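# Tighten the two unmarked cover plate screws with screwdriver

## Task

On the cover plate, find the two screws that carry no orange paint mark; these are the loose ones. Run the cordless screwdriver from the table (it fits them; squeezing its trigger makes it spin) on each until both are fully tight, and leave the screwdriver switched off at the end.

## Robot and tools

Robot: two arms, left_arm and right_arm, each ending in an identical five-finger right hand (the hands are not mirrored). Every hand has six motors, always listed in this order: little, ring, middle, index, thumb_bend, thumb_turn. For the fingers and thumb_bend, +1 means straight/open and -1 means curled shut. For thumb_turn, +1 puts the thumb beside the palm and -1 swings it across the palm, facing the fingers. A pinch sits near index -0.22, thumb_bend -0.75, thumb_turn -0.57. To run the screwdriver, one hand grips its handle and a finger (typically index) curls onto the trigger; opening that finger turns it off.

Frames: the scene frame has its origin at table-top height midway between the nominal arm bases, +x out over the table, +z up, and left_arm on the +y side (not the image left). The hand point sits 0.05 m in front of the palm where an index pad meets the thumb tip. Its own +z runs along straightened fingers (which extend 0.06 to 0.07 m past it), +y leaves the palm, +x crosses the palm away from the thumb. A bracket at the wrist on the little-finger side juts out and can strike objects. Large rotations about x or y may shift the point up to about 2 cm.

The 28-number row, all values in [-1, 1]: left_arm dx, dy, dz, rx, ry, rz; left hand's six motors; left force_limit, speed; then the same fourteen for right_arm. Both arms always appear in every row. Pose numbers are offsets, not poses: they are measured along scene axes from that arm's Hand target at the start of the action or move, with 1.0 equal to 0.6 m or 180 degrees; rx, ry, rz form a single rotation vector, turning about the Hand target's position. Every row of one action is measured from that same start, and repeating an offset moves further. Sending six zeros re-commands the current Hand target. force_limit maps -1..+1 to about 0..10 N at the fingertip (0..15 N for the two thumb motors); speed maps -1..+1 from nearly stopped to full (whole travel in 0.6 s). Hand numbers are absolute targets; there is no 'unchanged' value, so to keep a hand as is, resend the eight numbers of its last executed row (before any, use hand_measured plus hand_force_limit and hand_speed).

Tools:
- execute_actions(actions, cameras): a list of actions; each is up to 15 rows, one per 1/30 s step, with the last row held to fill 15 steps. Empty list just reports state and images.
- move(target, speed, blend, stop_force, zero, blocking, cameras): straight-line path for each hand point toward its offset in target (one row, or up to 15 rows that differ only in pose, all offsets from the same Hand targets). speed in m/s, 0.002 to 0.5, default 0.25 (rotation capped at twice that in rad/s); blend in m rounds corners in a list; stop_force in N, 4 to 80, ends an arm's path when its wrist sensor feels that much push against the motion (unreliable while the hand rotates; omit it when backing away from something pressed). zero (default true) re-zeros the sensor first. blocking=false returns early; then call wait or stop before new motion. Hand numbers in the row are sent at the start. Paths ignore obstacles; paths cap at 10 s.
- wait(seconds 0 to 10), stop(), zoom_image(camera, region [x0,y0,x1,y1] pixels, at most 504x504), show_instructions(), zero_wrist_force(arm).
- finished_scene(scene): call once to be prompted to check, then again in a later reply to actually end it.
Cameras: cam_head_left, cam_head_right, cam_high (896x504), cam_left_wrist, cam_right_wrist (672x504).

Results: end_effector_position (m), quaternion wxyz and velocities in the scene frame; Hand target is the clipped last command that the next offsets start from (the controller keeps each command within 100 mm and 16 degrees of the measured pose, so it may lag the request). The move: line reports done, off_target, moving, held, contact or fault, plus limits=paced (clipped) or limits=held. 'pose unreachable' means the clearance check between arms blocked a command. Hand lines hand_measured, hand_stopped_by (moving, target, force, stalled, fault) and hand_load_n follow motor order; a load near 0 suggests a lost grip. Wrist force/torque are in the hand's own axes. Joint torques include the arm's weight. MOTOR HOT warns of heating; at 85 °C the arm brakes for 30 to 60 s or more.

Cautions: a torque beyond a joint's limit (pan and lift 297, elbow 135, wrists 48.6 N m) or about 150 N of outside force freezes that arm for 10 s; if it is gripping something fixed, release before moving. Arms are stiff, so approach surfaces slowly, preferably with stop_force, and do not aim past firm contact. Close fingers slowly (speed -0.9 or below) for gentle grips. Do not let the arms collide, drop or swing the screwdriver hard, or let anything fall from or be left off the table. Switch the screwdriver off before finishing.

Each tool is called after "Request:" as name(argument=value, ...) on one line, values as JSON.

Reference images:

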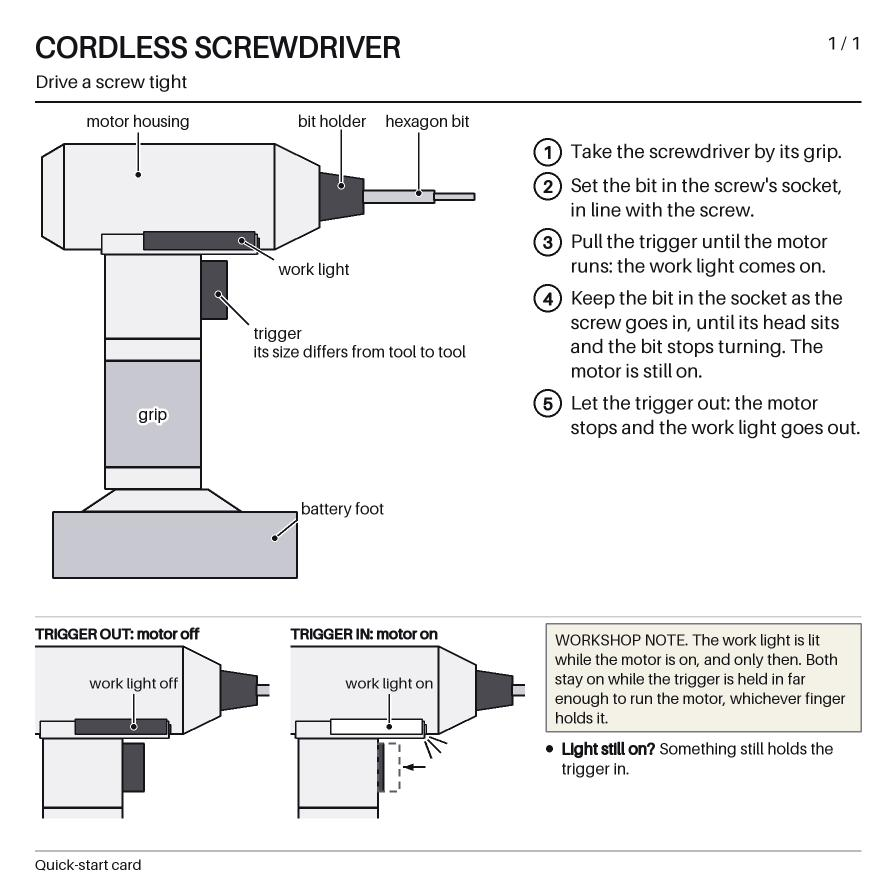

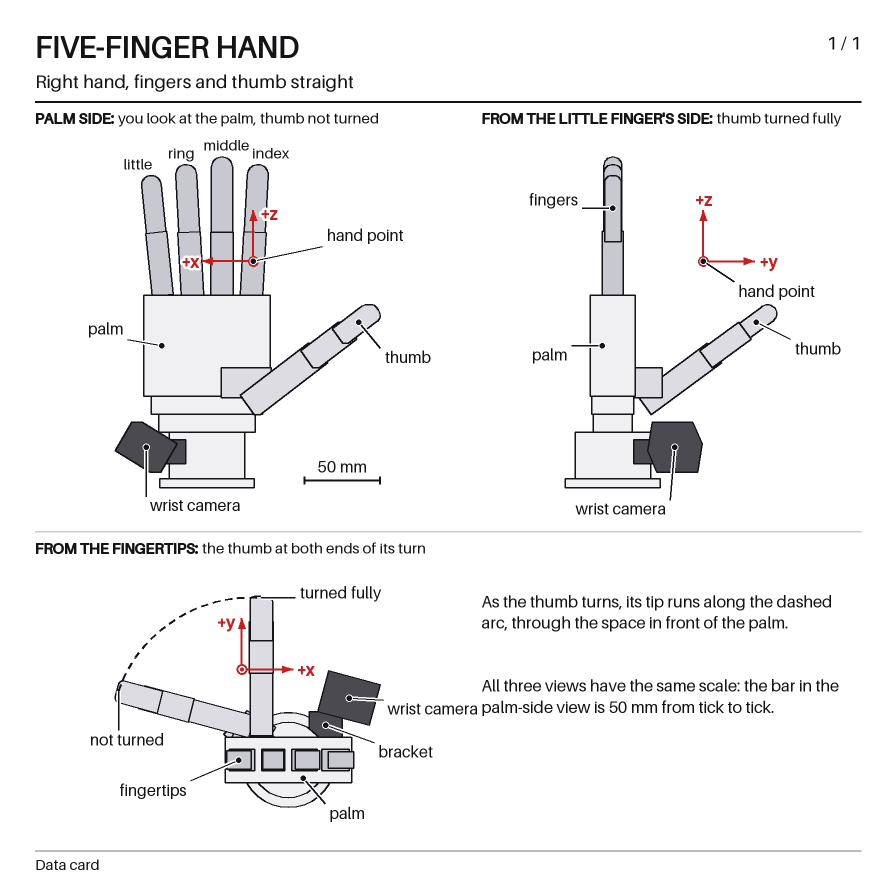

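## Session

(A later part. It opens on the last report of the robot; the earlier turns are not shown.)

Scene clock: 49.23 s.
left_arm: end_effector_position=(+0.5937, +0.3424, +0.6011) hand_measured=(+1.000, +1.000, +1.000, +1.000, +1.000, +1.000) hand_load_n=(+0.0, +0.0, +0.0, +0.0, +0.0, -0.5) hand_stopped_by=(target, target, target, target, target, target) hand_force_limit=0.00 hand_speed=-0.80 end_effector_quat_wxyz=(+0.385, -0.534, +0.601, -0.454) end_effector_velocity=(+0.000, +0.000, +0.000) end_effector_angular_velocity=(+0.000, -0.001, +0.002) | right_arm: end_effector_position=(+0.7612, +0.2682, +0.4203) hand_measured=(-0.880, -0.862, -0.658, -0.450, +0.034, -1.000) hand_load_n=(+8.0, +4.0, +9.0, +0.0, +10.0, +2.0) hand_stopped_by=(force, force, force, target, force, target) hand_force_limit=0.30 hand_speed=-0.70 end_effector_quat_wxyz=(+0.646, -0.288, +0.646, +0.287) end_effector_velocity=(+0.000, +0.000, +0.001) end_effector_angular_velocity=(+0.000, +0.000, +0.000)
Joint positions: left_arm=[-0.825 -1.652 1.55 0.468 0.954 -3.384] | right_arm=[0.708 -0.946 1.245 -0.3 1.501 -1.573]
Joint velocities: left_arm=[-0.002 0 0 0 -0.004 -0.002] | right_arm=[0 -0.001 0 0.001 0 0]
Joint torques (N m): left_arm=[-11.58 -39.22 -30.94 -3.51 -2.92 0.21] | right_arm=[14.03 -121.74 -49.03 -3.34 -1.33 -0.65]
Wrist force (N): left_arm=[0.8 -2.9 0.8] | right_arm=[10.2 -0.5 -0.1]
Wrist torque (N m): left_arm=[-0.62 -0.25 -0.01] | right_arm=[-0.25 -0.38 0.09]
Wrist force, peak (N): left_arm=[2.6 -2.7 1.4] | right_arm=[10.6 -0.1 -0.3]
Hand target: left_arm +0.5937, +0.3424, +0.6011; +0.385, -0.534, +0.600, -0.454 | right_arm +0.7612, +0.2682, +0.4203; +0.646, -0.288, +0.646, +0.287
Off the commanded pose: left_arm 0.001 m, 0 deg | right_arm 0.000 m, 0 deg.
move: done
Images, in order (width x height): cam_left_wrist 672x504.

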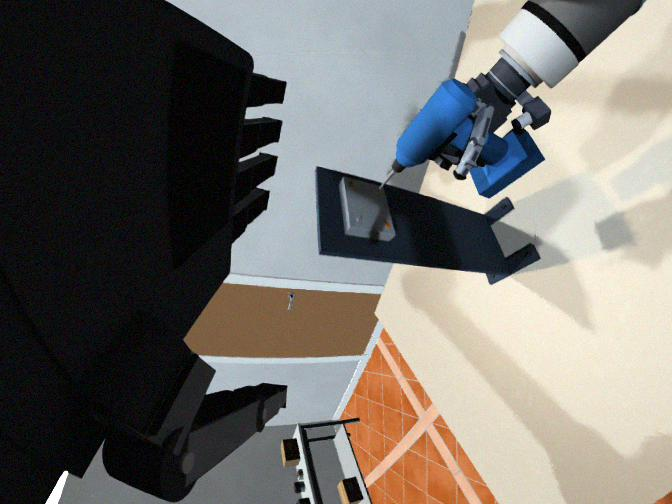

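Request:
move(target=[0.2,0.0,0,0,0,0,1,1,1,1,1,1,0,-0.8,0,0,0,0,0,0,-1,-1,-1,-0.45,-1,-1,0.3,-0.7], cameras=["cam_left_wrist", "cam_head_left"])

Request:
zoom_image(camera="cam_left_wrist", region=[300, 160, 470, 290])

Scene clock: 50.40 s.
left_arm: end_effector_position=(+0.7137, +0.3424, +0.6008) hand_measured=(+1.000, +1.000, +1.000, +1.000, +1.000, +1.000) hand_load_n=(+0.0, +0.0, +0.0, +0.0, +0.0, +0.0) hand_stopped_by=(target, target, target, target, target, target) hand_force_limit=0.00 hand_speed=-0.80 end_effector_quat_wxyz=(+0.385, -0.534, +0.601, -0.454) end_effector_velocity=(+0.000, +0.001, +0.000) end_effector_angular_velocity=(+0.001, +0.000, +0.000) | right_arm: end_effector_position=(+0.7612, +0.2682, +0.4203) hand_measured=(-0.880, -0.862, -0.658, -0.450, +0.034, -1.000) hand_load_n=(+8.0, +4.0, +9.0, +0.0, +10.0, +1.5) hand_stopped_by=(force, force, force, target, force, target) hand_force_limit=0.30 hand_speed=-0.70 end_effector_quat_wxyz=(+0.646, -0.288, +0.646, +0.287) end_effector_velocity=(+0.000, +0.000, -0.002) end_effector_angular_velocity=(-0.001, +0.001, +0.000)
Joint positions: left_arm=[-0.677 -1.467 1.361 0.441 1.092 -3.325] | right_arm=[0.708 -0.946 1.245 -0.3 1.501 -1.573]
Joint velocities: left_arm=[0.001 0 0 0 0.001 0.001] | right_arm=[0 0.002 0 0 0 0]
Joint torques (N m): left_arm=[6.87 -33.54 -44.58 0.34 -0.11 -3.52] | right_arm=[12.64 -121.96 -46.01 -3.9 -1.16 -0.6]
Wrist force (N): left_arm=[0.9 -2.8 1.3] | right_arm=[10.4 -0.4 0.1]
Wrist torque (N m): left_arm=[-0.62 -0.29 0.02] | right_arm=[-0.25 -0.41 0.10]
Wrist force, peak (N): left_arm=[0.9 -3.7 3.3] | right_arm=[10.5 -0.3 0.0]
Hand target: left_arm +0.7138, +0.3423, +0.6008; +0.385, -0.534, +0.600, -0.454 | right_arm +0.7612, +0.2682, +0.4203; +0.646, -0.288, +0.646, +0.287
Off the commanded pose: left_arm 0.000 m, 0 deg | right_arm 0.000 m, 0 deg.
move: done
Images, in order (width x height): cam_head_left 896x504, cam_left_wrist 672x504.

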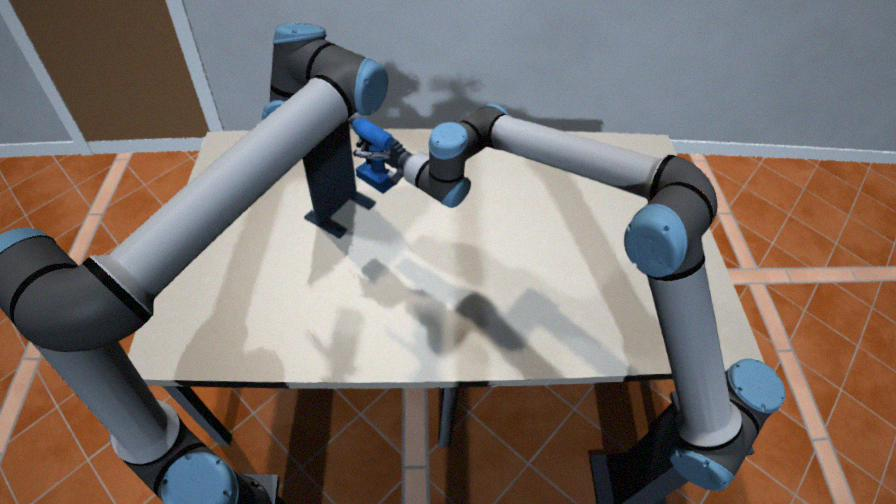

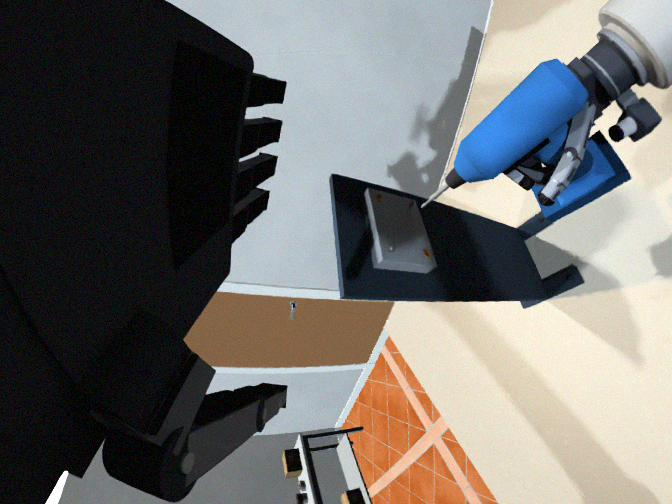

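Scaled by 2.965 from the camera's 672x504 image, which has a finer 960x720 frame.

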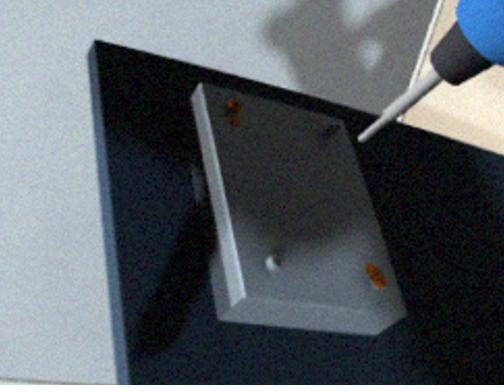

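Request:
zero_wrist_force(arm="right_arm")

Request:
move(target=[0,0,0,0,0,0,1,1,1,1,1,1,0,-0.8,0.0780,0.0867,0,0,0,0,-1,-1,-1,-0.45,-1,-1,0.3,-0.7], cameras=["cam_left_wrist"], speed=0.015, stop_force=5)

Request:
zoom_image(camera="cam_left_wrist", region=[340, 170, 460, 280])

Wrist force sensor zeroed.

Scene clock: 54.87 s.
left_arm: end_effector_position=(+0.7138, +0.3423, +0.6008) hand_measured=(+1.000, +1.000, +1.000, +1.000, +1.000, +1.000) hand_load_n=(+0.0, +0.0, +0.0, +0.0, +0.0, +0.0) hand_stopped_by=(target, target, target, target, target, target) hand_force_limit=0.00 hand_speed=-0.80 end_effector_quat_wxyz=(+0.385, -0.534, +0.600, -0.454) end_effector_velocity=(+0.000, +0.000, +0.000) end_effector_angular_velocity=(+0.002, +0.001, -0.001) | right_arm: end_effector_position=(+0.7951, +0.3061, +0.4204) hand_measured=(-0.880, -0.862, -0.658, -0.450, +0.034, -1.000) hand_load_n=(+8.0, +4.0, +9.0, +0.0, +10.0, +1.5) hand_stopped_by=(force, force, force, target, force, target) hand_force_limit=0.30 hand_speed=-0.70 end_effector_quat_wxyz=(+0.646, -0.288, +0.646, +0.287) end_effector_velocity=(-0.001, +0.000, +0.003) end_effector_angular_velocity=(+0.002, -0.002, +0.001)
Joint positions: left_arm=[-0.677 -1.467 1.361 0.441 1.092 -3.325] | right_arm=[0.711 -0.858 1.097 -0.239 1.505 -1.573]
Joint velocities: left_arm=[0 0 0 0.001 0 0.001] | right_arm=[0 -0.002 0 0 0 0]
Joint torques (N m): left_arm=[8.38 -27.02 -44.07 -1.73 0.97 -2.93] | right_arm=[-7.27 -124.76 -51.09 -4.6 0.34 -0.72]
Wrist force (N, zeroed by zero_wrist_force on right_arm): left_arm=[0.9 -2.7 1.1] | right_arm=[-0.2 0.0 -0.4]
Wrist torque (N m, zeroed by zero_wrist_force on right_arm): left_arm=[-0.61 -0.29 0.02] | right_arm=[0.03 0.03 -0.02]
Wrist force, peak (N, zeroed by zero_wrist_force on right_arm): left_arm=[1.0 -3.4 1.0] | right_arm=[4.1 -0.4 -21.9]
Hand target: left_arm +0.7138, +0.3423, +0.6008; +0.385, -0.534, +0.600, -0.454 | right_arm +0.7952, +0.3060, +0.4204; +0.646, -0.288, +0.646, +0.287
Off the commanded pose: left_arm 0.000 m, 0 deg | right_arm 0.019 m, 0 deg.
move: contact (right_arm)
Images, in order (width x height): cam_left_wrist 672x504.

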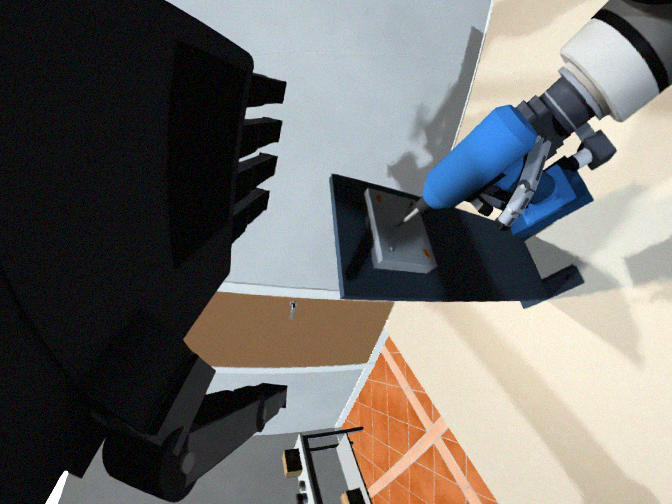

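Scaled by 4.200 from the camera's 672x504 image, which has a finer 960x720 frame.

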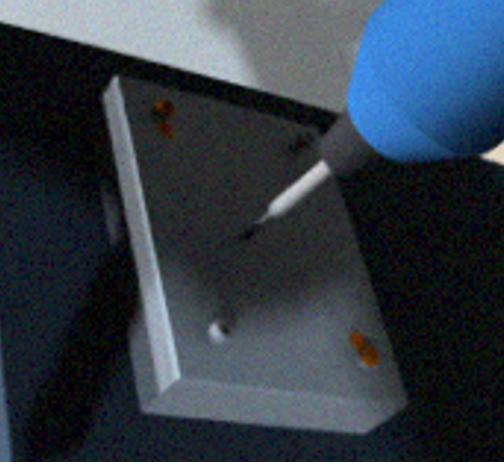

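Request:
move(target=[0,0,0,0,0,0,1,1,1,1,1,1,0,-0.8,-0.0134,-0.0149,0,0,0,0,-1,-1,-1,-0.45,-1,-1,0.3,-0.7], cameras=["cam_left_wrist"], speed=0.03)

Request:
zoom_image(camera="cam_left_wrist", region=[340, 170, 460, 280])

Request:
move(target=[0,0,0,0,0,0,1,1,1,1,1,1,0,-0.8,-0.0248,0.0223,0,0,0,0,-1,-1,-1,-0.45,-1,-1,0.3,-0.7], cameras=["cam_left_wrist"], speed=0.05)

Request:
zoom_image(camera="cam_left_wrist", region=[340, 170, 460, 280])

Request:
move(target=[0,0,0,0,0,0,1,1,1,1,1,1,0,-0.8,0.0335,0.0371,0,0,0,0,-1,-1,-1,-0.45,-1,-1,0.3,-0.7], cameras=["cam_left_wrist"], speed=0.008, stop_force=4)

Request:
zoom_image(camera="cam_left_wrist", region=[340, 170, 460, 280])

Scene clock: 56.00 s.
left_arm: end_effector_position=(+0.7138, +0.3423, +0.6008) hand_measured=(+1.000, +1.000, +1.000, +1.000, +1.000, +1.000) hand_load_n=(-0.5, +0.0, +0.0, +0.0, +0.0, +0.0) hand_stopped_by=(target, target, target, target, target, target) hand_force_limit=0.00 hand_speed=-0.80 end_effector_quat_wxyz=(+0.385, -0.534, +0.600, -0.454) end_effector_velocity=(+0.000, +0.000, +0.000) end_effector_angular_velocity=(+0.000, +0.000, +0.000) | right_arm: end_effector_position=(+0.7871, +0.2970, +0.4205) hand_measured=(-0.880, -0.862, -0.658, -0.450, +0.034, -1.000) hand_load_n=(+8.0, +4.0, +9.0, +0.0, +10.0, +1.5) hand_stopped_by=(force, force, force, target, force, target) hand_force_limit=0.30 hand_speed=-0.70 end_effector_quat_wxyz=(+0.646, -0.288, +0.645, +0.287) end_effector_velocity=(+0.001, +0.001, -0.001) end_effector_angular_velocity=(+0.000, +0.000, +0.000)
Joint positions: left_arm=[-0.677 -1.467 1.361 0.441 1.092 -3.325] | right_arm=[0.711 -0.88 1.134 -0.255 1.504 -1.573]
Joint velocities: left_arm=[0 0 0 0 0 0] | right_arm=[0 0.002 -0.003 0 0 0]
Joint torques (N m): left_arm=[8.7 -31.12 -41.61 -0.94 0.76 -3.34] | right_arm=[-12.76 -105.57 -56.41 -2.66 -1.13 -0.58]
Wrist force (N, zeroed by zero_wrist_force on right_arm): left_arm=[1.0 -2.8 0.7] | right_arm=[-0.2 0.6 0.1]
Wrist torque (N m, zeroed by zero_wrist_force on right_arm): left_arm=[-0.59 -0.31 0.03] | right_arm=[0.10 0.02 0.01]
Wrist force, peak (N, zeroed by zero_wrist_force on right_arm): left_arm=[1.0 -3.2 1.6] | right_arm=[-0.3 -0.3 -1.1]
Hand target: left_arm +0.7138, +0.3423, +0.6008; +0.385, -0.534, +0.600, -0.454 | right_arm +0.7871, +0.2971, +0.4204; +0.646, -0.288, +0.646, +0.287
Off the commanded pose: left_arm 0.000 m, 0 deg | right_arm 0.000 m, 0 deg.
move: done
Images, in order (width x height): cam_left_wrist 672x504.

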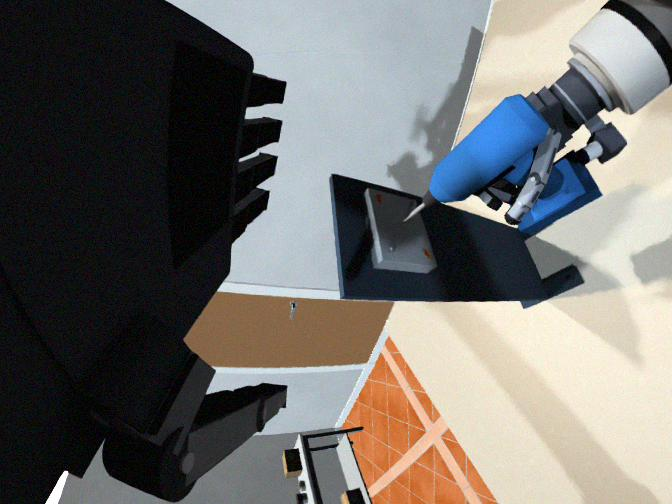

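Scaled by 4.200 from the camera's 672x504 image, which has a finer 960x720 frame.

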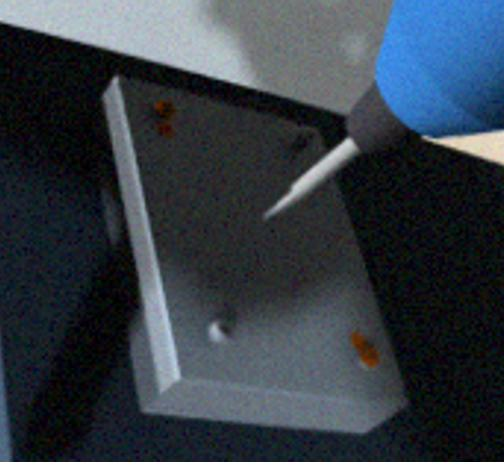

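Scene clock: 56.73 s.
left_arm: end_effector_position=(+0.7138, +0.3423, +0.6008) hand_measured=(+1.000, +1.000, +1.000, +1.000, +1.000, +1.000) hand_load_n=(+0.0, +0.0, +0.0, +0.0, +0.0, +0.0) hand_stopped_by=(target, target, target, target, target, target) hand_force_limit=0.00 hand_speed=-0.80 end_effector_quat_wxyz=(+0.385, -0.534, +0.600, -0.454) end_effector_velocity=(+0.001, +0.001, -0.001) end_effector_angular_velocity=(+0.000, +0.000, +0.002) | right_arm: end_effector_position=(+0.7721, +0.3106, +0.4204) hand_measured=(-0.880, -0.862, -0.658, -0.450, +0.034, -1.000) hand_load_n=(+8.0, +4.0, +9.0, +0.0, +10.0, +1.5) hand_stopped_by=(force, force, force, target, force, target) hand_force_limit=0.30 hand_speed=-0.70 end_effector_quat_wxyz=(+0.646, -0.288, +0.646, +0.287) end_effector_velocity=(+0.002, -0.001, +0.000) end_effector_angular_velocity=(+0.001, +0.000, +0.000)
Joint positions: left_arm=[-0.677 -1.467 1.361 0.441 1.092 -3.325] | right_arm=[0.732 -0.875 1.126 -0.251 1.525 -1.573]
Joint velocities: left_arm=[0.001 0.001 0 0 0 0] | right_arm=[-0.002 0 0 -0.001 -0.002 0]
Joint torques (N m): left_arm=[6.09 -26.34 -38.08 -0.98 1.45 -2.94] | right_arm=[-13.51 -121.27 -46.55 -3.56 -0.89 -1.18]
Wrist force (N, zeroed by zero_wrist_force on right_arm): left_arm=[1.3 -3.1 1.1] | right_arm=[-0.5 -0.3 0.2]
Wrist torque (N m, zeroed by zero_wrist_force on right_arm): left_arm=[-0.66 -0.36 0.04] | right_arm=[-0.03 0.07 -0.04]
Wrist force, peak (N, zeroed by zero_wrist_force on right_arm): left_arm=[1.3 -3.1 1.1] | right_arm=[-0.2 1.7 0.0]
Hand target: left_arm +0.7138, +0.3423, +0.6008; +0.385, -0.534, +0.600, -0.454 | right_arm +0.7722, +0.3104, +0.4204; +0.646, -0.288, +0.646, +0.287
Off the commanded pose: left_arm 0.000 m, 0 deg | right_arm 0.000 m, 0 deg.
move: done
Images, in order (width x height): cam_left_wrist 672x504.

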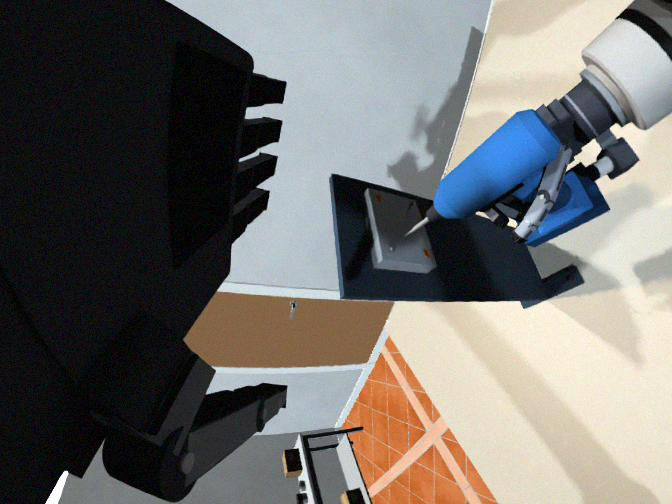

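Scaled by 4.200 from the camera's 672x504 image, which has a finer 960x720 frame.

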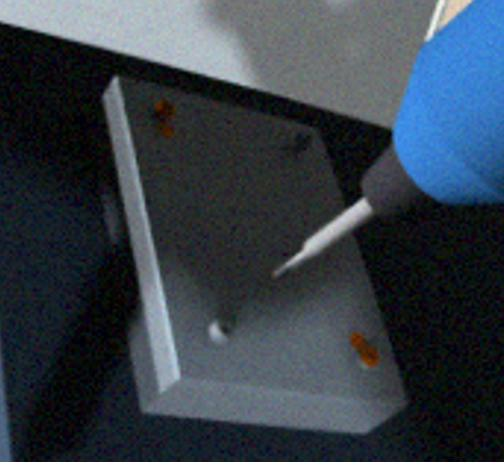

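Scene clock: 58.80 s.
left_arm: end_effector_position=(+0.7138, +0.3423, +0.6008) hand_measured=(+1.000, +1.000, +1.000, +1.000, +1.000, +1.000) hand_load_n=(+0.0, +0.0, +0.0, +0.0, +0.0, -0.5) hand_stopped_by=(target, target, target, target, target, target) hand_force_limit=0.00 hand_speed=-0.80 end_effector_quat_wxyz=(+0.385, -0.534, +0.600, -0.454) end_effector_velocity=(+0.000, +0.000, +0.000) end_effector_angular_velocity=(+0.001, +0.000, +0.001) | right_arm: end_effector_position=(+0.7789, +0.3178, +0.4204) hand_measured=(-0.880, -0.862, -0.658, -0.450, +0.034, -1.000) hand_load_n=(+7.5, +3.5, +9.0, +0.0, +10.0, +1.5) hand_stopped_by=(force, force, force, target, force, target) hand_force_limit=0.30 hand_speed=-0.70 end_effector_quat_wxyz=(+0.646, -0.288, +0.646, +0.287) end_effector_velocity=(+0.000, +0.000, +0.001) end_effector_angular_velocity=(+0.001, -0.001, +0.000)
Joint positions: left_arm=[-0.677 -1.467 1.361 0.441 1.092 -3.325] | right_arm=[0.732 -0.858 1.096 -0.239 1.526 -1.573]
Joint velocities: left_arm=[0 0 0 0 0 0] | right_arm=[0 -0.001 0 0 0 0]
Joint torques (N m): left_arm=[5.15 -29.67 -35.05 0.99 1.65 -3.29] | right_arm=[2.51 -129.62 -45.68 -7.01 1.59 -1.27]
Wrist force (N, zeroed by zero_wrist_force on right_arm): left_arm=[0.8 -3.0 1.0] | right_arm=[0.3 0.3 -1.9]
Wrist torque (N m, zeroed by zero_wrist_force on right_arm): left_arm=[-0.64 -0.27 0.01] | right_arm=[0.11 0.00 0.01]
Wrist force, peak (N, zeroed by zero_wrist_force on right_arm): left_arm=[0.7 -3.3 1.3] | right_arm=[2.4 -0.7 -16.7]
Hand target: left_arm +0.7138, +0.3423, +0.6008; +0.385, -0.534, +0.600, -0.454 | right_arm +0.7789, +0.3178, +0.4204; +0.646, -0.288, +0.646, +0.287
Off the commanded pose: left_arm 0.000 m, 0 deg | right_arm 0.020 m, 0 deg.
move: contact (right_arm)
Images, in order (width x height): cam_left_wrist 672x504.

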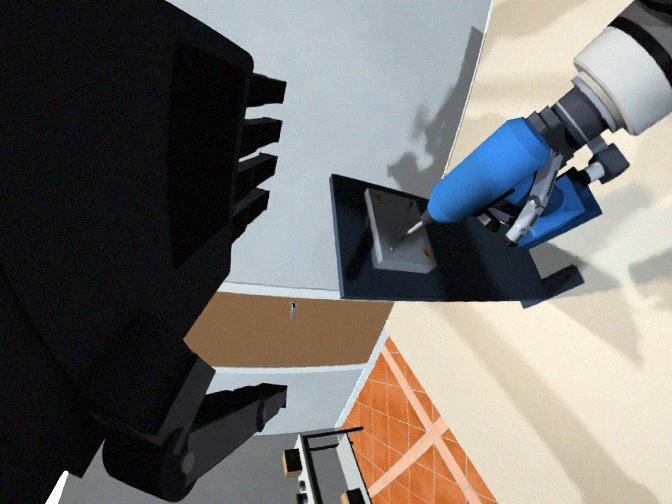

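Scaled by 4.200 from the camera's 672x504 image, which has a finer 960x720 frame.

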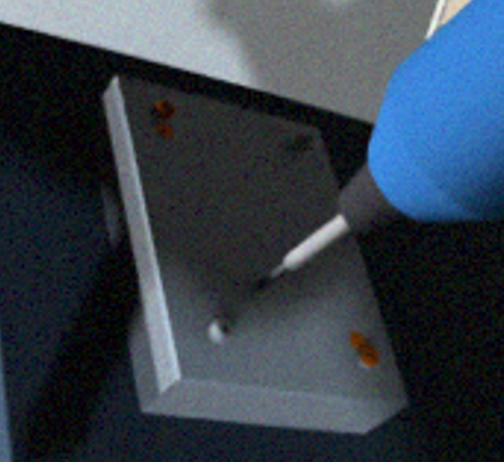

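Request:
move(target=[[0,0,0,0,0,0,1,1,1,1,1,1,0,-0.8,-0.0134,-0.0149,0,0,0,0,-1,-1,-1,-0.45,-1,-1,0.3,-0.7],[0,0,0,0,0,0,1,1,1,1,1,1,0,-0.8,0.0361,-0.0595,0,0,0,0,-1,-1,-1,-0.45,-1,-1,0.3,-0.7]], cameras=[], speed=0.05)

Request:
move(target=[0,0,0,0,0,0,1,1,1,1,1,1,0,-0.8,0.0335,0.0371,0,0,0,0,-1,-1,-1,-0.45,-1,-1,0.3,-0.7], cameras=["cam_left_wrist"], speed=0.008, stop_force=4)

Request:
zoom_image(camera="cam_left_wrist", region=[340, 170, 460, 280])

Scene clock: 60.40 s.
left_arm: end_effector_position=(+0.7138, +0.3423, +0.6008) hand_measured=(+1.000, +1.000, +1.000, +1.000, +1.000, +1.000) hand_load_n=(+0.0, +0.0, +0.0, +0.0, +0.0, -0.5) hand_stopped_by=(target, target, target, target, target, target) hand_force_limit=0.00 hand_speed=-0.80 end_effector_quat_wxyz=(+0.385, -0.534, +0.600, -0.454) end_effector_velocity=(+0.000, +0.001, +0.000) end_effector_angular_velocity=(-0.001, +0.000, +0.001) | right_arm: end_effector_position=(+0.8007, +0.2819, +0.4204) hand_measured=(-0.880, -0.862, -0.658, -0.450, +0.034, -1.000) hand_load_n=(+8.0, +4.0, +9.0, +0.0, +10.0, +1.5) hand_stopped_by=(force, force, force, target, force, target) hand_force_limit=0.30 hand_speed=-0.70 end_effector_quat_wxyz=(+0.646, -0.288, +0.646, +0.287) end_effector_velocity=(-0.002, +0.002, +0.001) end_effector_angular_velocity=(+0.001, +0.000, +0.000)
Joint positions: left_arm=[-0.677 -1.467 1.361 0.441 1.092 -3.325] | right_arm=[0.689 -0.887 1.147 -0.26 1.482 -1.572]
Joint velocities: left_arm=[0.001 0 0 0 0 0] | right_arm=[0.003 0 0 0 0.003 0]
Joint torques (N m): left_arm=[4.17 -27.78 -32.09 1.62 0.97 -3.42] | right_arm=[17.36 -114.87 -53.14 -5.72 2.35 1.96]
Wrist force (N, zeroed by zero_wrist_force on right_arm): left_arm=[1.0 -2.5 0.7] | right_arm=[-0.3 0.1 -0.3]
Wrist torque (N m, zeroed by zero_wrist_force on right_arm): left_arm=[-0.55 -0.30 0.04] | right_arm=[0.02 0.04 -0.01]
Wrist force, peak (N, zeroed by zero_wrist_force on right_arm): left_arm=[1.1 -3.1 1.1] | right_arm=[-0.1 0.2 -2.3]
Hand target: left_arm +0.7138, +0.3423, +0.6008; +0.385, -0.534, +0.600, -0.454 | right_arm +0.8006, +0.2821, +0.4204; +0.646, -0.288, +0.646, +0.287
Off the commanded pose: left_arm 0.000 m, 0 deg | right_arm 0.000 m, 0 deg.
move: done
No camera images: "cameras" was empty.

Scene clock: 63.47 s.
left_arm: end_effector_position=(+0.7138, +0.3423, +0.6008) hand_measured=(+1.000, +1.000, +1.000, +1.000, +1.000, +1.000) hand_load_n=(+0.0, +0.0, +0.0, +0.0, +0.0, -0.5) hand_stopped_by=(target, target, target, target, target, target) hand_force_limit=0.00 hand_speed=-0.80 end_effector_quat_wxyz=(+0.385, -0.534, +0.600, -0.454) end_effector_velocity=(+0.000, -0.001, +0.000) end_effector_angular_velocity=(-0.001, +0.000, -0.001) | right_arm: end_effector_position=(+0.8116, +0.2943, +0.4204) hand_measured=(-0.880, -0.862, -0.658, -0.450, +0.034, -1.000) hand_load_n=(+8.0, +3.5, +9.0, +0.0, +10.0, +1.5) hand_stopped_by=(force, force, force, target, force, target) hand_force_limit=0.30 hand_speed=-0.70 end_effector_quat_wxyz=(+0.646, -0.288, +0.646, +0.287) end_effector_velocity=(+0.000, +0.000, +0.000) end_effector_angular_velocity=(+0.000, +0.000, +0.000)
Joint positions: left_arm=[-0.677 -1.467 1.361 0.441 1.092 -3.325] | right_arm=[0.691 -0.858 1.096 -0.239 1.484 -1.572]
Joint velocities: left_arm=[-0.001 0 0 0 0 0] | right_arm=[0 0 0 -0.001 0 0]
Joint torques (N m): left_arm=[5.04 -29.57 -33.06 2.93 1.24 -3.47] | right_arm=[1.37 -129.75 -44.78 -6.35 0.33 1.79]
Wrist force (N, zeroed by zero_wrist_force on right_arm): left_arm=[1.1 -2.9 1.1] | right_arm=[0.0 0.0 -0.7]
Wrist torque (N m, zeroed by zero_wrist_force on right_arm): left_arm=[-0.63 -0.32 0.03] | right_arm=[0.05 0.02 -0.01]
Wrist force, peak (N, zeroed by zero_wrist_force on right_arm): left_arm=[1.2 -3.1 1.3] | right_arm=[2.2 -0.3 -15.1]
Hand target: left_arm +0.7138, +0.3423, +0.6008; +0.385, -0.534, +0.600, -0.454 | right_arm +0.8116, +0.2943, +0.4204; +0.646, -0.288, +0.646, +0.287
Off the commanded pose: left_arm 0.000 m, 0 deg | right_arm 0.014 m, 0 deg.
move: contact (right_arm)
Images, in order (width x height): cam_left_wrist 672x504.

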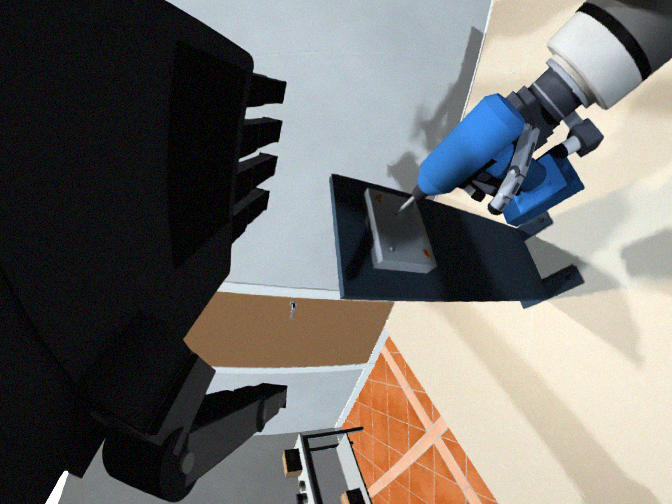

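Scaled by 4.200 from the camera's 672x504 image, which has a finer 960x720 frame.

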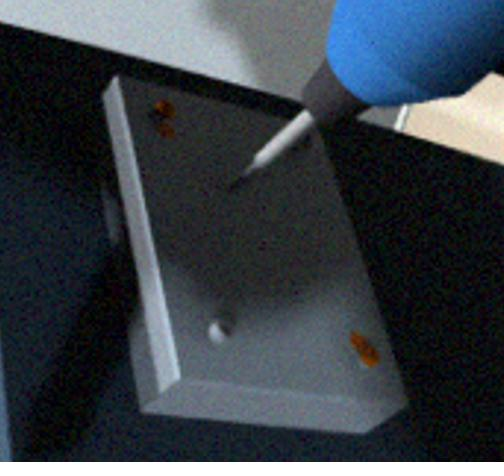

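Request:
move(target=[[0,0,0,0,0,0,1,1,1,1,1,1,0,-0.8,-0.0167,-0.0186,0,0,0,0,-1,-1,-1,-0.45,-1,-1,0.3,-0.7],[0,0,0,0,0,0,1,1,1,1,1,1,0,-0.8,-0.0167,-0.0186,0,0,0,0.035,-1,-1,-1,-0.45,-1,-1,0.3,-0.7]], cameras=["cam_left_wrist"], speed=0.05)

Request:
zoom_image(camera="cam_left_wrist", region=[340, 170, 460, 280])

Scene clock: 65.60 s.
left_arm: end_effector_position=(+0.7138, +0.3423, +0.6008) hand_measured=(+1.000, +1.000, +1.000, +1.000, +1.000, +1.000) hand_load_n=(+0.0, -0.5, +0.0, +0.0, +0.0, +0.0) hand_stopped_by=(target, target, target, target, target, target) hand_force_limit=0.00 hand_speed=-0.80 end_effector_quat_wxyz=(+0.385, -0.534, +0.600, -0.454) end_effector_velocity=(+0.000, +0.000, -0.001) end_effector_angular_velocity=(+0.000, +0.001, +0.000) | right_arm: end_effector_position=(+0.8018, +0.2831, +0.4204) hand_measured=(-0.880, -0.862, -0.658, -0.450, +0.034, -1.000) hand_load_n=(+8.0, +3.5, +9.0, +0.0, +10.0, +1.5) hand_stopped_by=(force, force, force, target, force, target) hand_force_limit=0.30 hand_speed=-0.70 end_effector_quat_wxyz=(+0.630, -0.323, +0.629, +0.322) end_effector_velocity=(+0.000, +0.000, +0.001) end_effector_angular_velocity=(+0.001, -0.001, -0.003)
Joint positions: left_arm=[-0.677 -1.467 1.361 0.441 1.092 -3.325] | right_arm=[0.659 -0.874 1.124 -0.251 1.343 -1.572]
Joint velocities: left_arm=[0 0.001 0 0.001 0 -0.001] | right_arm=[0.001 -0.001 0 -0.001 0.004 0]
Joint torques (N m): left_arm=[3.01 -31.01 -33.75 2.6 0.33 -3.52] | right_arm=[14.45 -123.4 -44.65 -3.96 3.01 1.92]
Wrist force (N, zeroed by zero_wrist_force on right_arm): left_arm=[1.0 -2.8 1.3] | right_arm=[-0.8 0.1 0.2]
Wrist torque (N m, zeroed by zero_wrist_force on right_arm): left_arm=[-0.63 -0.31 0.03] | right_arm=[0.00 0.11 -0.05]
Wrist force, peak (N, zeroed by zero_wrist_force on right_arm): left_arm=[1.3 -3.2 1.2] | right_arm=[-0.4 0.3 -1.4]
Hand target: left_arm +0.7138, +0.3423, +0.6008; +0.385, -0.534, +0.600, -0.454 | right_arm +0.8016, +0.2832, +0.4204; +0.630, -0.323, +0.629, +0.322
Off the commanded pose: left_arm 0.000 m, 0 deg | right_arm 0.000 m, 0 deg.
move: done
Images, in order (width x height): cam_left_wrist 672x504.

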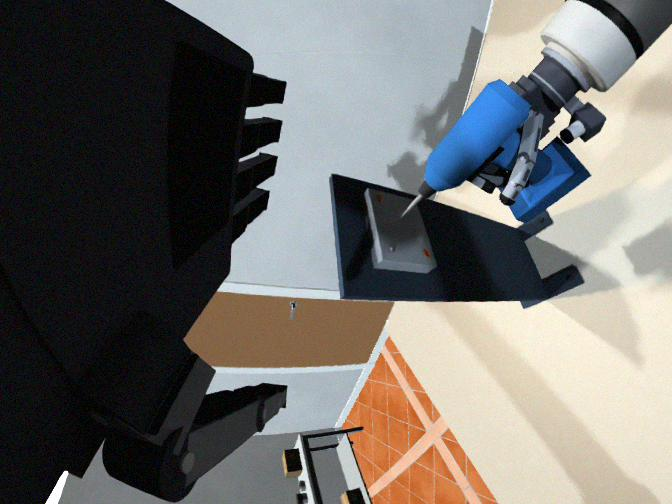

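Scaled by 4.200 from the camera's 672x504 image, which has a finer 960x720 frame.

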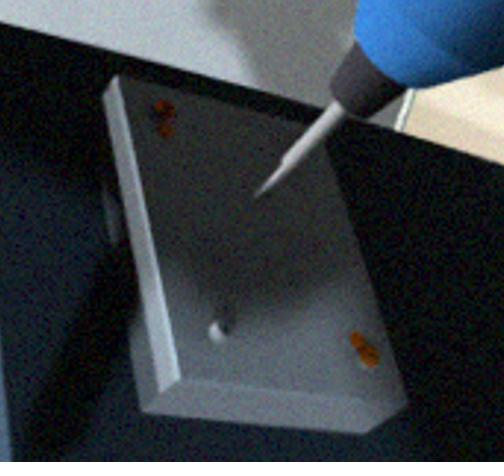

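Request:
zoom_image(camera="cam_left_wrist", region=[376, 234, 408, 262])

Request:
zoom_image(camera="cam_left_wrist", region=[366, 186, 398, 214])

Request:
zoom_image(camera="cam_left_wrist", region=[410, 240, 442, 268])

Scaled by 15.750 from the camera's 672x504 image, which has a finer 960x720 frame.

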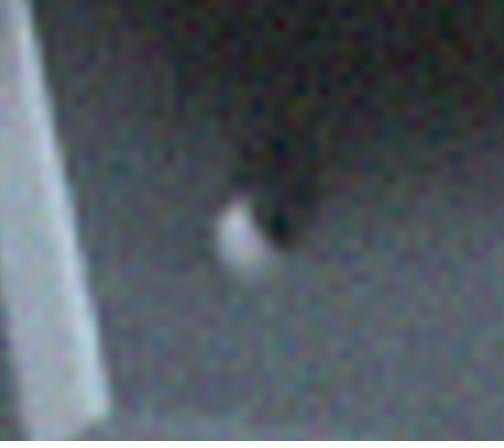

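Scaled by 15.750 from the camera's 672x504 image, which has a finer 960x720 frame.

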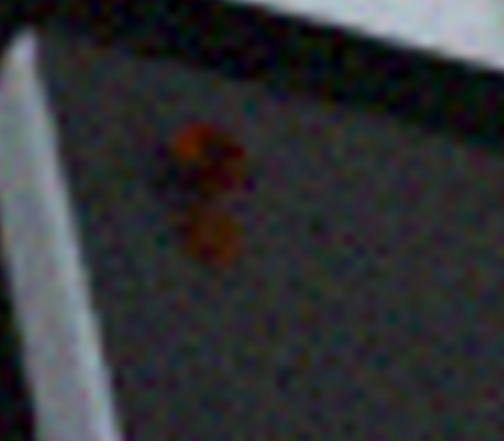

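Scaled by 15.750 from the camera's 672x504 image, which has a finer 960x720 frame.

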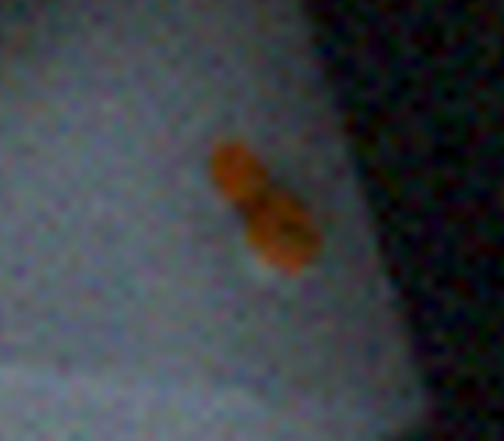

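Request:
move(target=[0,0,0,0,0,0,1,1,1,1,1,1,0,-0.8,-0.0726,0.0418,0.0417,0,0,0,-1,-1,-1,-0.45,-1,-1,0.3,-0.7], cameras=["cam_left_wrist"], speed=0.06)

Request:
zoom_image(camera="cam_left_wrist", region=[360, 190, 440, 270])

Scene clock: 67.80 s.
left_arm: end_effector_position=(+0.7138, +0.3423, +0.6008) hand_measured=(+1.000, +1.000, +1.000, +1.000, +1.000, +1.000) hand_load_n=(+0.0, +0.0, +0.0, +0.0, +0.0, +0.0) hand_stopped_by=(target, target, target, target, target, target) hand_force_limit=0.00 hand_speed=-0.80 end_effector_quat_wxyz=(+0.385, -0.534, +0.600, -0.454) end_effector_velocity=(+0.000, -0.001, +0.000) end_effector_angular_velocity=(-0.002, +0.000, +0.000) | right_arm: end_effector_position=(+0.7578, +0.3083, +0.4456) hand_measured=(-0.880, -0.862, -0.658, -0.450, +0.034, -1.000) hand_load_n=(+7.5, +3.5, +9.0, +0.0, +10.0, +1.5) hand_stopped_by=(force, force, force, target, force, target) hand_force_limit=0.30 hand_speed=-0.70 end_effector_quat_wxyz=(+0.630, -0.323, +0.629, +0.322) end_effector_velocity=(+0.003, -0.001, -0.002) end_effector_angular_velocity=(-0.001, +0.001, +0.000)
Joint positions: left_arm=[-0.677 -1.467 1.361 0.441 1.092 -3.325] | right_arm=[0.711 -0.896 1.116 -0.22 1.394 -1.572]
Joint velocities: left_arm=[0 0 0 -0.001 0 -0.001] | right_arm=[-0.003 0.002 0 -0.001 -0.004 0]
Joint torques (N m): left_arm=[4.62 -26.14 -32.53 2.27 1.53 -3.4] | right_arm=[-18.26 -108.19 -46.98 -7.49 -1.97 -1.7]
Wrist force (N, zeroed by zero_wrist_force on right_arm): left_arm=[1.4 -3.0 1.1] | right_arm=[0.0 -0.1 -0.1]
Wrist torque (N m, zeroed by zero_wrist_force on right_arm): left_arm=[-0.65 -0.37 0.04] | right_arm=[0.01 0.01 -0.01]
Wrist force, peak (N, zeroed by zero_wrist_force on right_arm): left_arm=[1.5 -3.1 1.1] | right_arm=[-1.4 2.1 -0.7]
Hand target: left_arm +0.7138, +0.3423, +0.6008; +0.385, -0.534, +0.600, -0.454 | right_arm +0.7580, +0.3082, +0.4454; +0.630, -0.323, +0.629, +0.322
Off the commanded pose: left_arm 0.000 m, 0 deg | right_arm 0.000 m, 0 deg.
move: done
Images, in order (width x height): cam_left_wrist 672x504.

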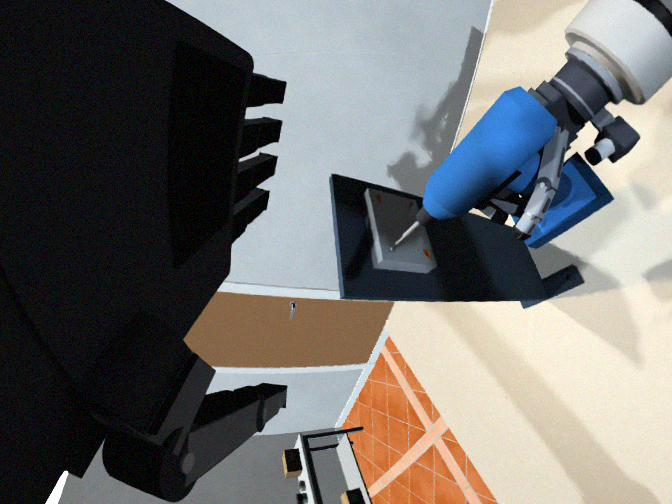

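Scaled by 6.300 from the camera's 672x504 image, which has a finer 960x720 frame.

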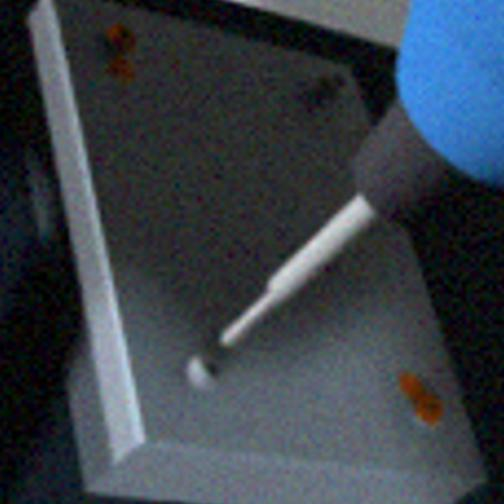

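Request:
move(target=[0,0,0,0,0,0,1,1,1,1,1,1,0,-0.8,0,0,0,0,0,0,-1,-1,-1,-0.97,-1,-1,0.3,-0.7], cameras=["cam_left_wrist"])

Request:
zoom_image(camera="cam_left_wrist", region=[372, 222, 412, 262])

Request:
move(target=[0,0,0,0,0,0,1,1,1,1,1,1,0,-0.8,0.0194,0.0271,0,0,0,0,-1,-1,-1,-0.97,-1,-1,0.3,-0.7], cameras=["cam_left_wrist"], speed=0.008, stop_force=5)

Request:
zoom_image(camera="cam_left_wrist", region=[372, 222, 412, 262])

Scene clock: 68.93 s.
left_arm: end_effector_position=(+0.7138, +0.3423, +0.6008) hand_measured=(+1.000, +1.000, +1.000, +1.000, +1.000, +1.000) hand_load_n=(+0.0, +0.0, +0.0, +0.0, +0.0, -0.5) hand_stopped_by=(target, target, target, target, target, target) hand_force_limit=0.00 hand_speed=-0.80 end_effector_quat_wxyz=(+0.385, -0.534, +0.600, -0.454) end_effector_velocity=(+0.000, +0.000, +0.000) end_effector_angular_velocity=(-0.001, +0.000, +0.000) | right_arm: end_effector_position=(+0.7580, +0.3082, +0.4454) hand_measured=(-0.880, -0.862, -0.658, -0.746, +0.034, -1.000) hand_load_n=(+8.0, +4.0, +8.5, +7.0, +10.0, +1.5) hand_stopped_by=(force, force, force, force, force, target) hand_force_limit=0.30 hand_speed=-0.70 end_effector_quat_wxyz=(+0.630, -0.323, +0.629, +0.322) end_effector_velocity=(+0.000, +0.000, +0.000) end_effector_angular_velocity=(-0.001, +0.000, +0.000)
Joint positions: left_arm=[-0.677 -1.467 1.361 0.441 1.092 -3.325] | right_arm=[0.71 -0.896 1.116 -0.221 1.394 -1.572]
Joint velocities: left_arm=[0 0 0 0 0 -0.001] | right_arm=[0 0 0 0 0 0]
Joint torques (N m): left_arm=[1.94 -26.96 -34.47 1.83 0.63 -3.54] | right_arm=[-13.84 -106.91 -45.29 -6.26 -1.48 -1.82]
Wrist force (N, zeroed by zero_wrist_force on right_arm): left_arm=[0.9 -3.0 1.0] | right_arm=[-0.2 0.2 -0.7]
Wrist torque (N m, zeroed by zero_wrist_force on right_arm): left_arm=[-0.64 -0.30 0.02] | right_arm=[0.07 0.05 -0.01]
Wrist force, peak (N, zeroed by zero_wrist_force on right_arm): left_arm=[1.2 -3.1 1.3] | right_arm=[-0.9 0.3 -0.3]
Hand target: left_arm +0.7138, +0.3423, +0.6008; +0.385, -0.534, +0.600, -0.454 | right_arm +0.7580, +0.3082, +0.4454; +0.630, -0.323, +0.629, +0.322
Off the commanded pose: left_arm 0.000 m, 0 deg | right_arm 0.000 m, 0 deg.
move: done
Images, in order (width x height): cam_left_wrist 672x504.

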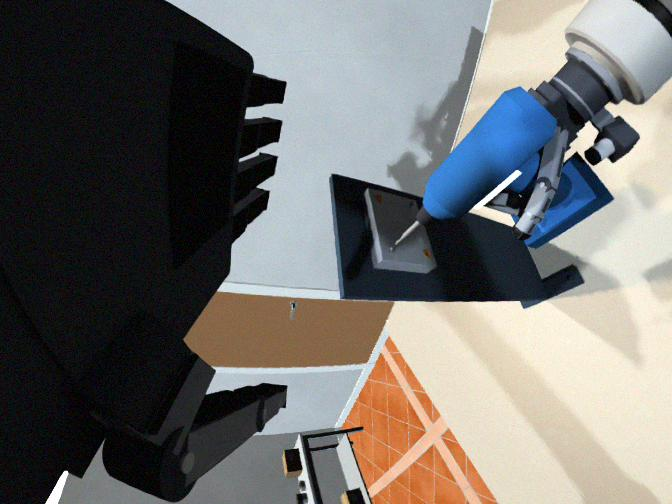

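Scaled by 12.600 from the camera's 672x504 image, which has a finer 960x720 frame.

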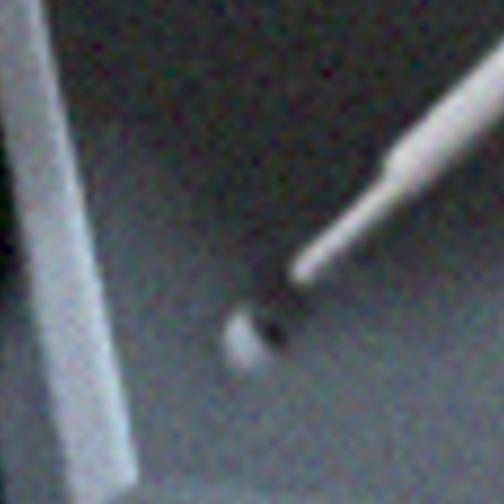

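Scene clock: 71.23 s.
left_arm: end_effector_position=(+0.7138, +0.3423, +0.6008) hand_measured=(+1.000, +1.000, +1.000, +1.000, +1.000, +1.000) hand_load_n=(+0.0, +0.0, +0.0, +0.0, +0.0, +0.0) hand_stopped_by=(target, target, target, target, target, target) hand_force_limit=0.00 hand_speed=-0.80 end_effector_quat_wxyz=(+0.385, -0.534, +0.600, -0.454) end_effector_velocity=(+0.000, +0.000, +0.000) end_effector_angular_velocity=(+0.001, +0.000, -0.001) | right_arm: end_effector_position=(+0.7637, +0.3162, +0.4454) hand_measured=(-0.880, -0.862, -0.658, -0.746, +0.034, -1.000) hand_load_n=(+7.5, +3.5, +8.0, +7.0, +10.0, +1.0) hand_stopped_by=(force, force, force, force, force, target) hand_force_limit=0.30 hand_speed=-0.70 end_effector_quat_wxyz=(+0.630, -0.323, +0.629, +0.322) end_effector_velocity=(+0.000, +0.000, +0.001) end_effector_angular_velocity=(+0.001, +0.000, +0.000)
Joint positions: left_arm=[-0.677 -1.467 1.361 0.441 1.092 -3.325] | right_arm=[0.712 -0.878 1.086 -0.208 1.396 -1.572]
Joint velocities: left_arm=[0 0 0 0 0.001 0.001] | right_arm=[0 -0.001 0 0 0 0]
Joint torques (N m): left_arm=[-0.47 -30.03 -34.09 2.02 0.95 -3.6] | right_arm=[-11.54 -128.61 -45.22 -6.38 -0.02 -1.78]
Wrist force (N, zeroed by zero_wrist_force on right_arm): left_arm=[1.2 -3.0 1.2] | right_arm=[-0.2 -0.2 -0.5]
Wrist torque (N m, zeroed by zero_wrist_force on right_arm): left_arm=[-0.65 -0.34 0.03] | right_arm=[0.01 0.03 -0.02]
Wrist force, peak (N, zeroed by zero_wrist_force on right_arm): left_arm=[1.4 -3.3 1.5] | right_arm=[-0.1 -0.1 -13.3]
Hand target: left_arm +0.7138, +0.3423, +0.6008; +0.385, -0.534, +0.600, -0.454 | right_arm +0.7637, +0.3162, +0.4454; +0.630, -0.323, +0.629, +0.322
Off the commanded pose: left_arm 0.000 m, 0 deg | right_arm 0.010 m, 0 deg.
move: contact (right_arm)
Images, in order (width x height): cam_left_wrist 672x504.

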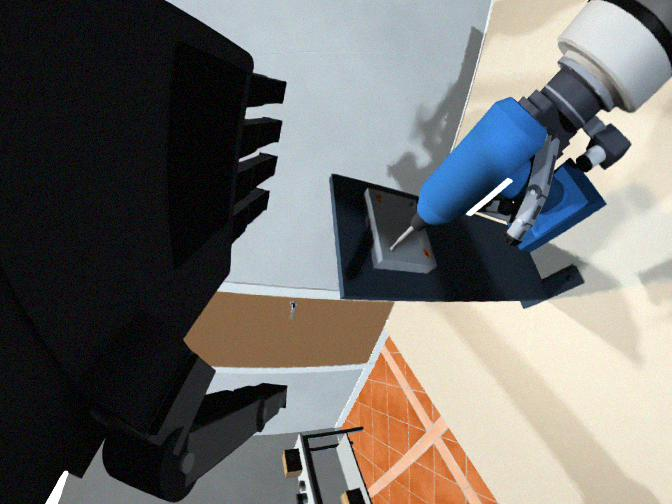

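Scaled by 12.600 from the camera's 672x504 image, which has a finer 960x720 frame.

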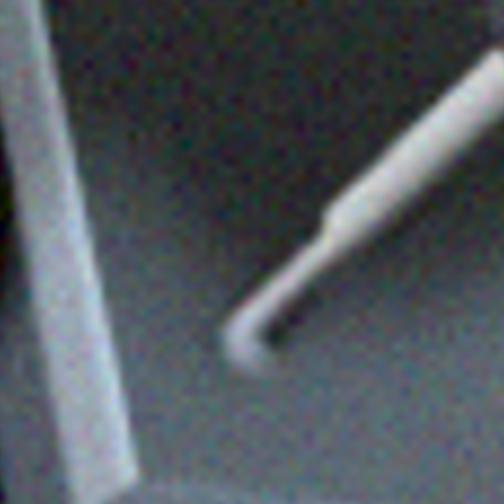

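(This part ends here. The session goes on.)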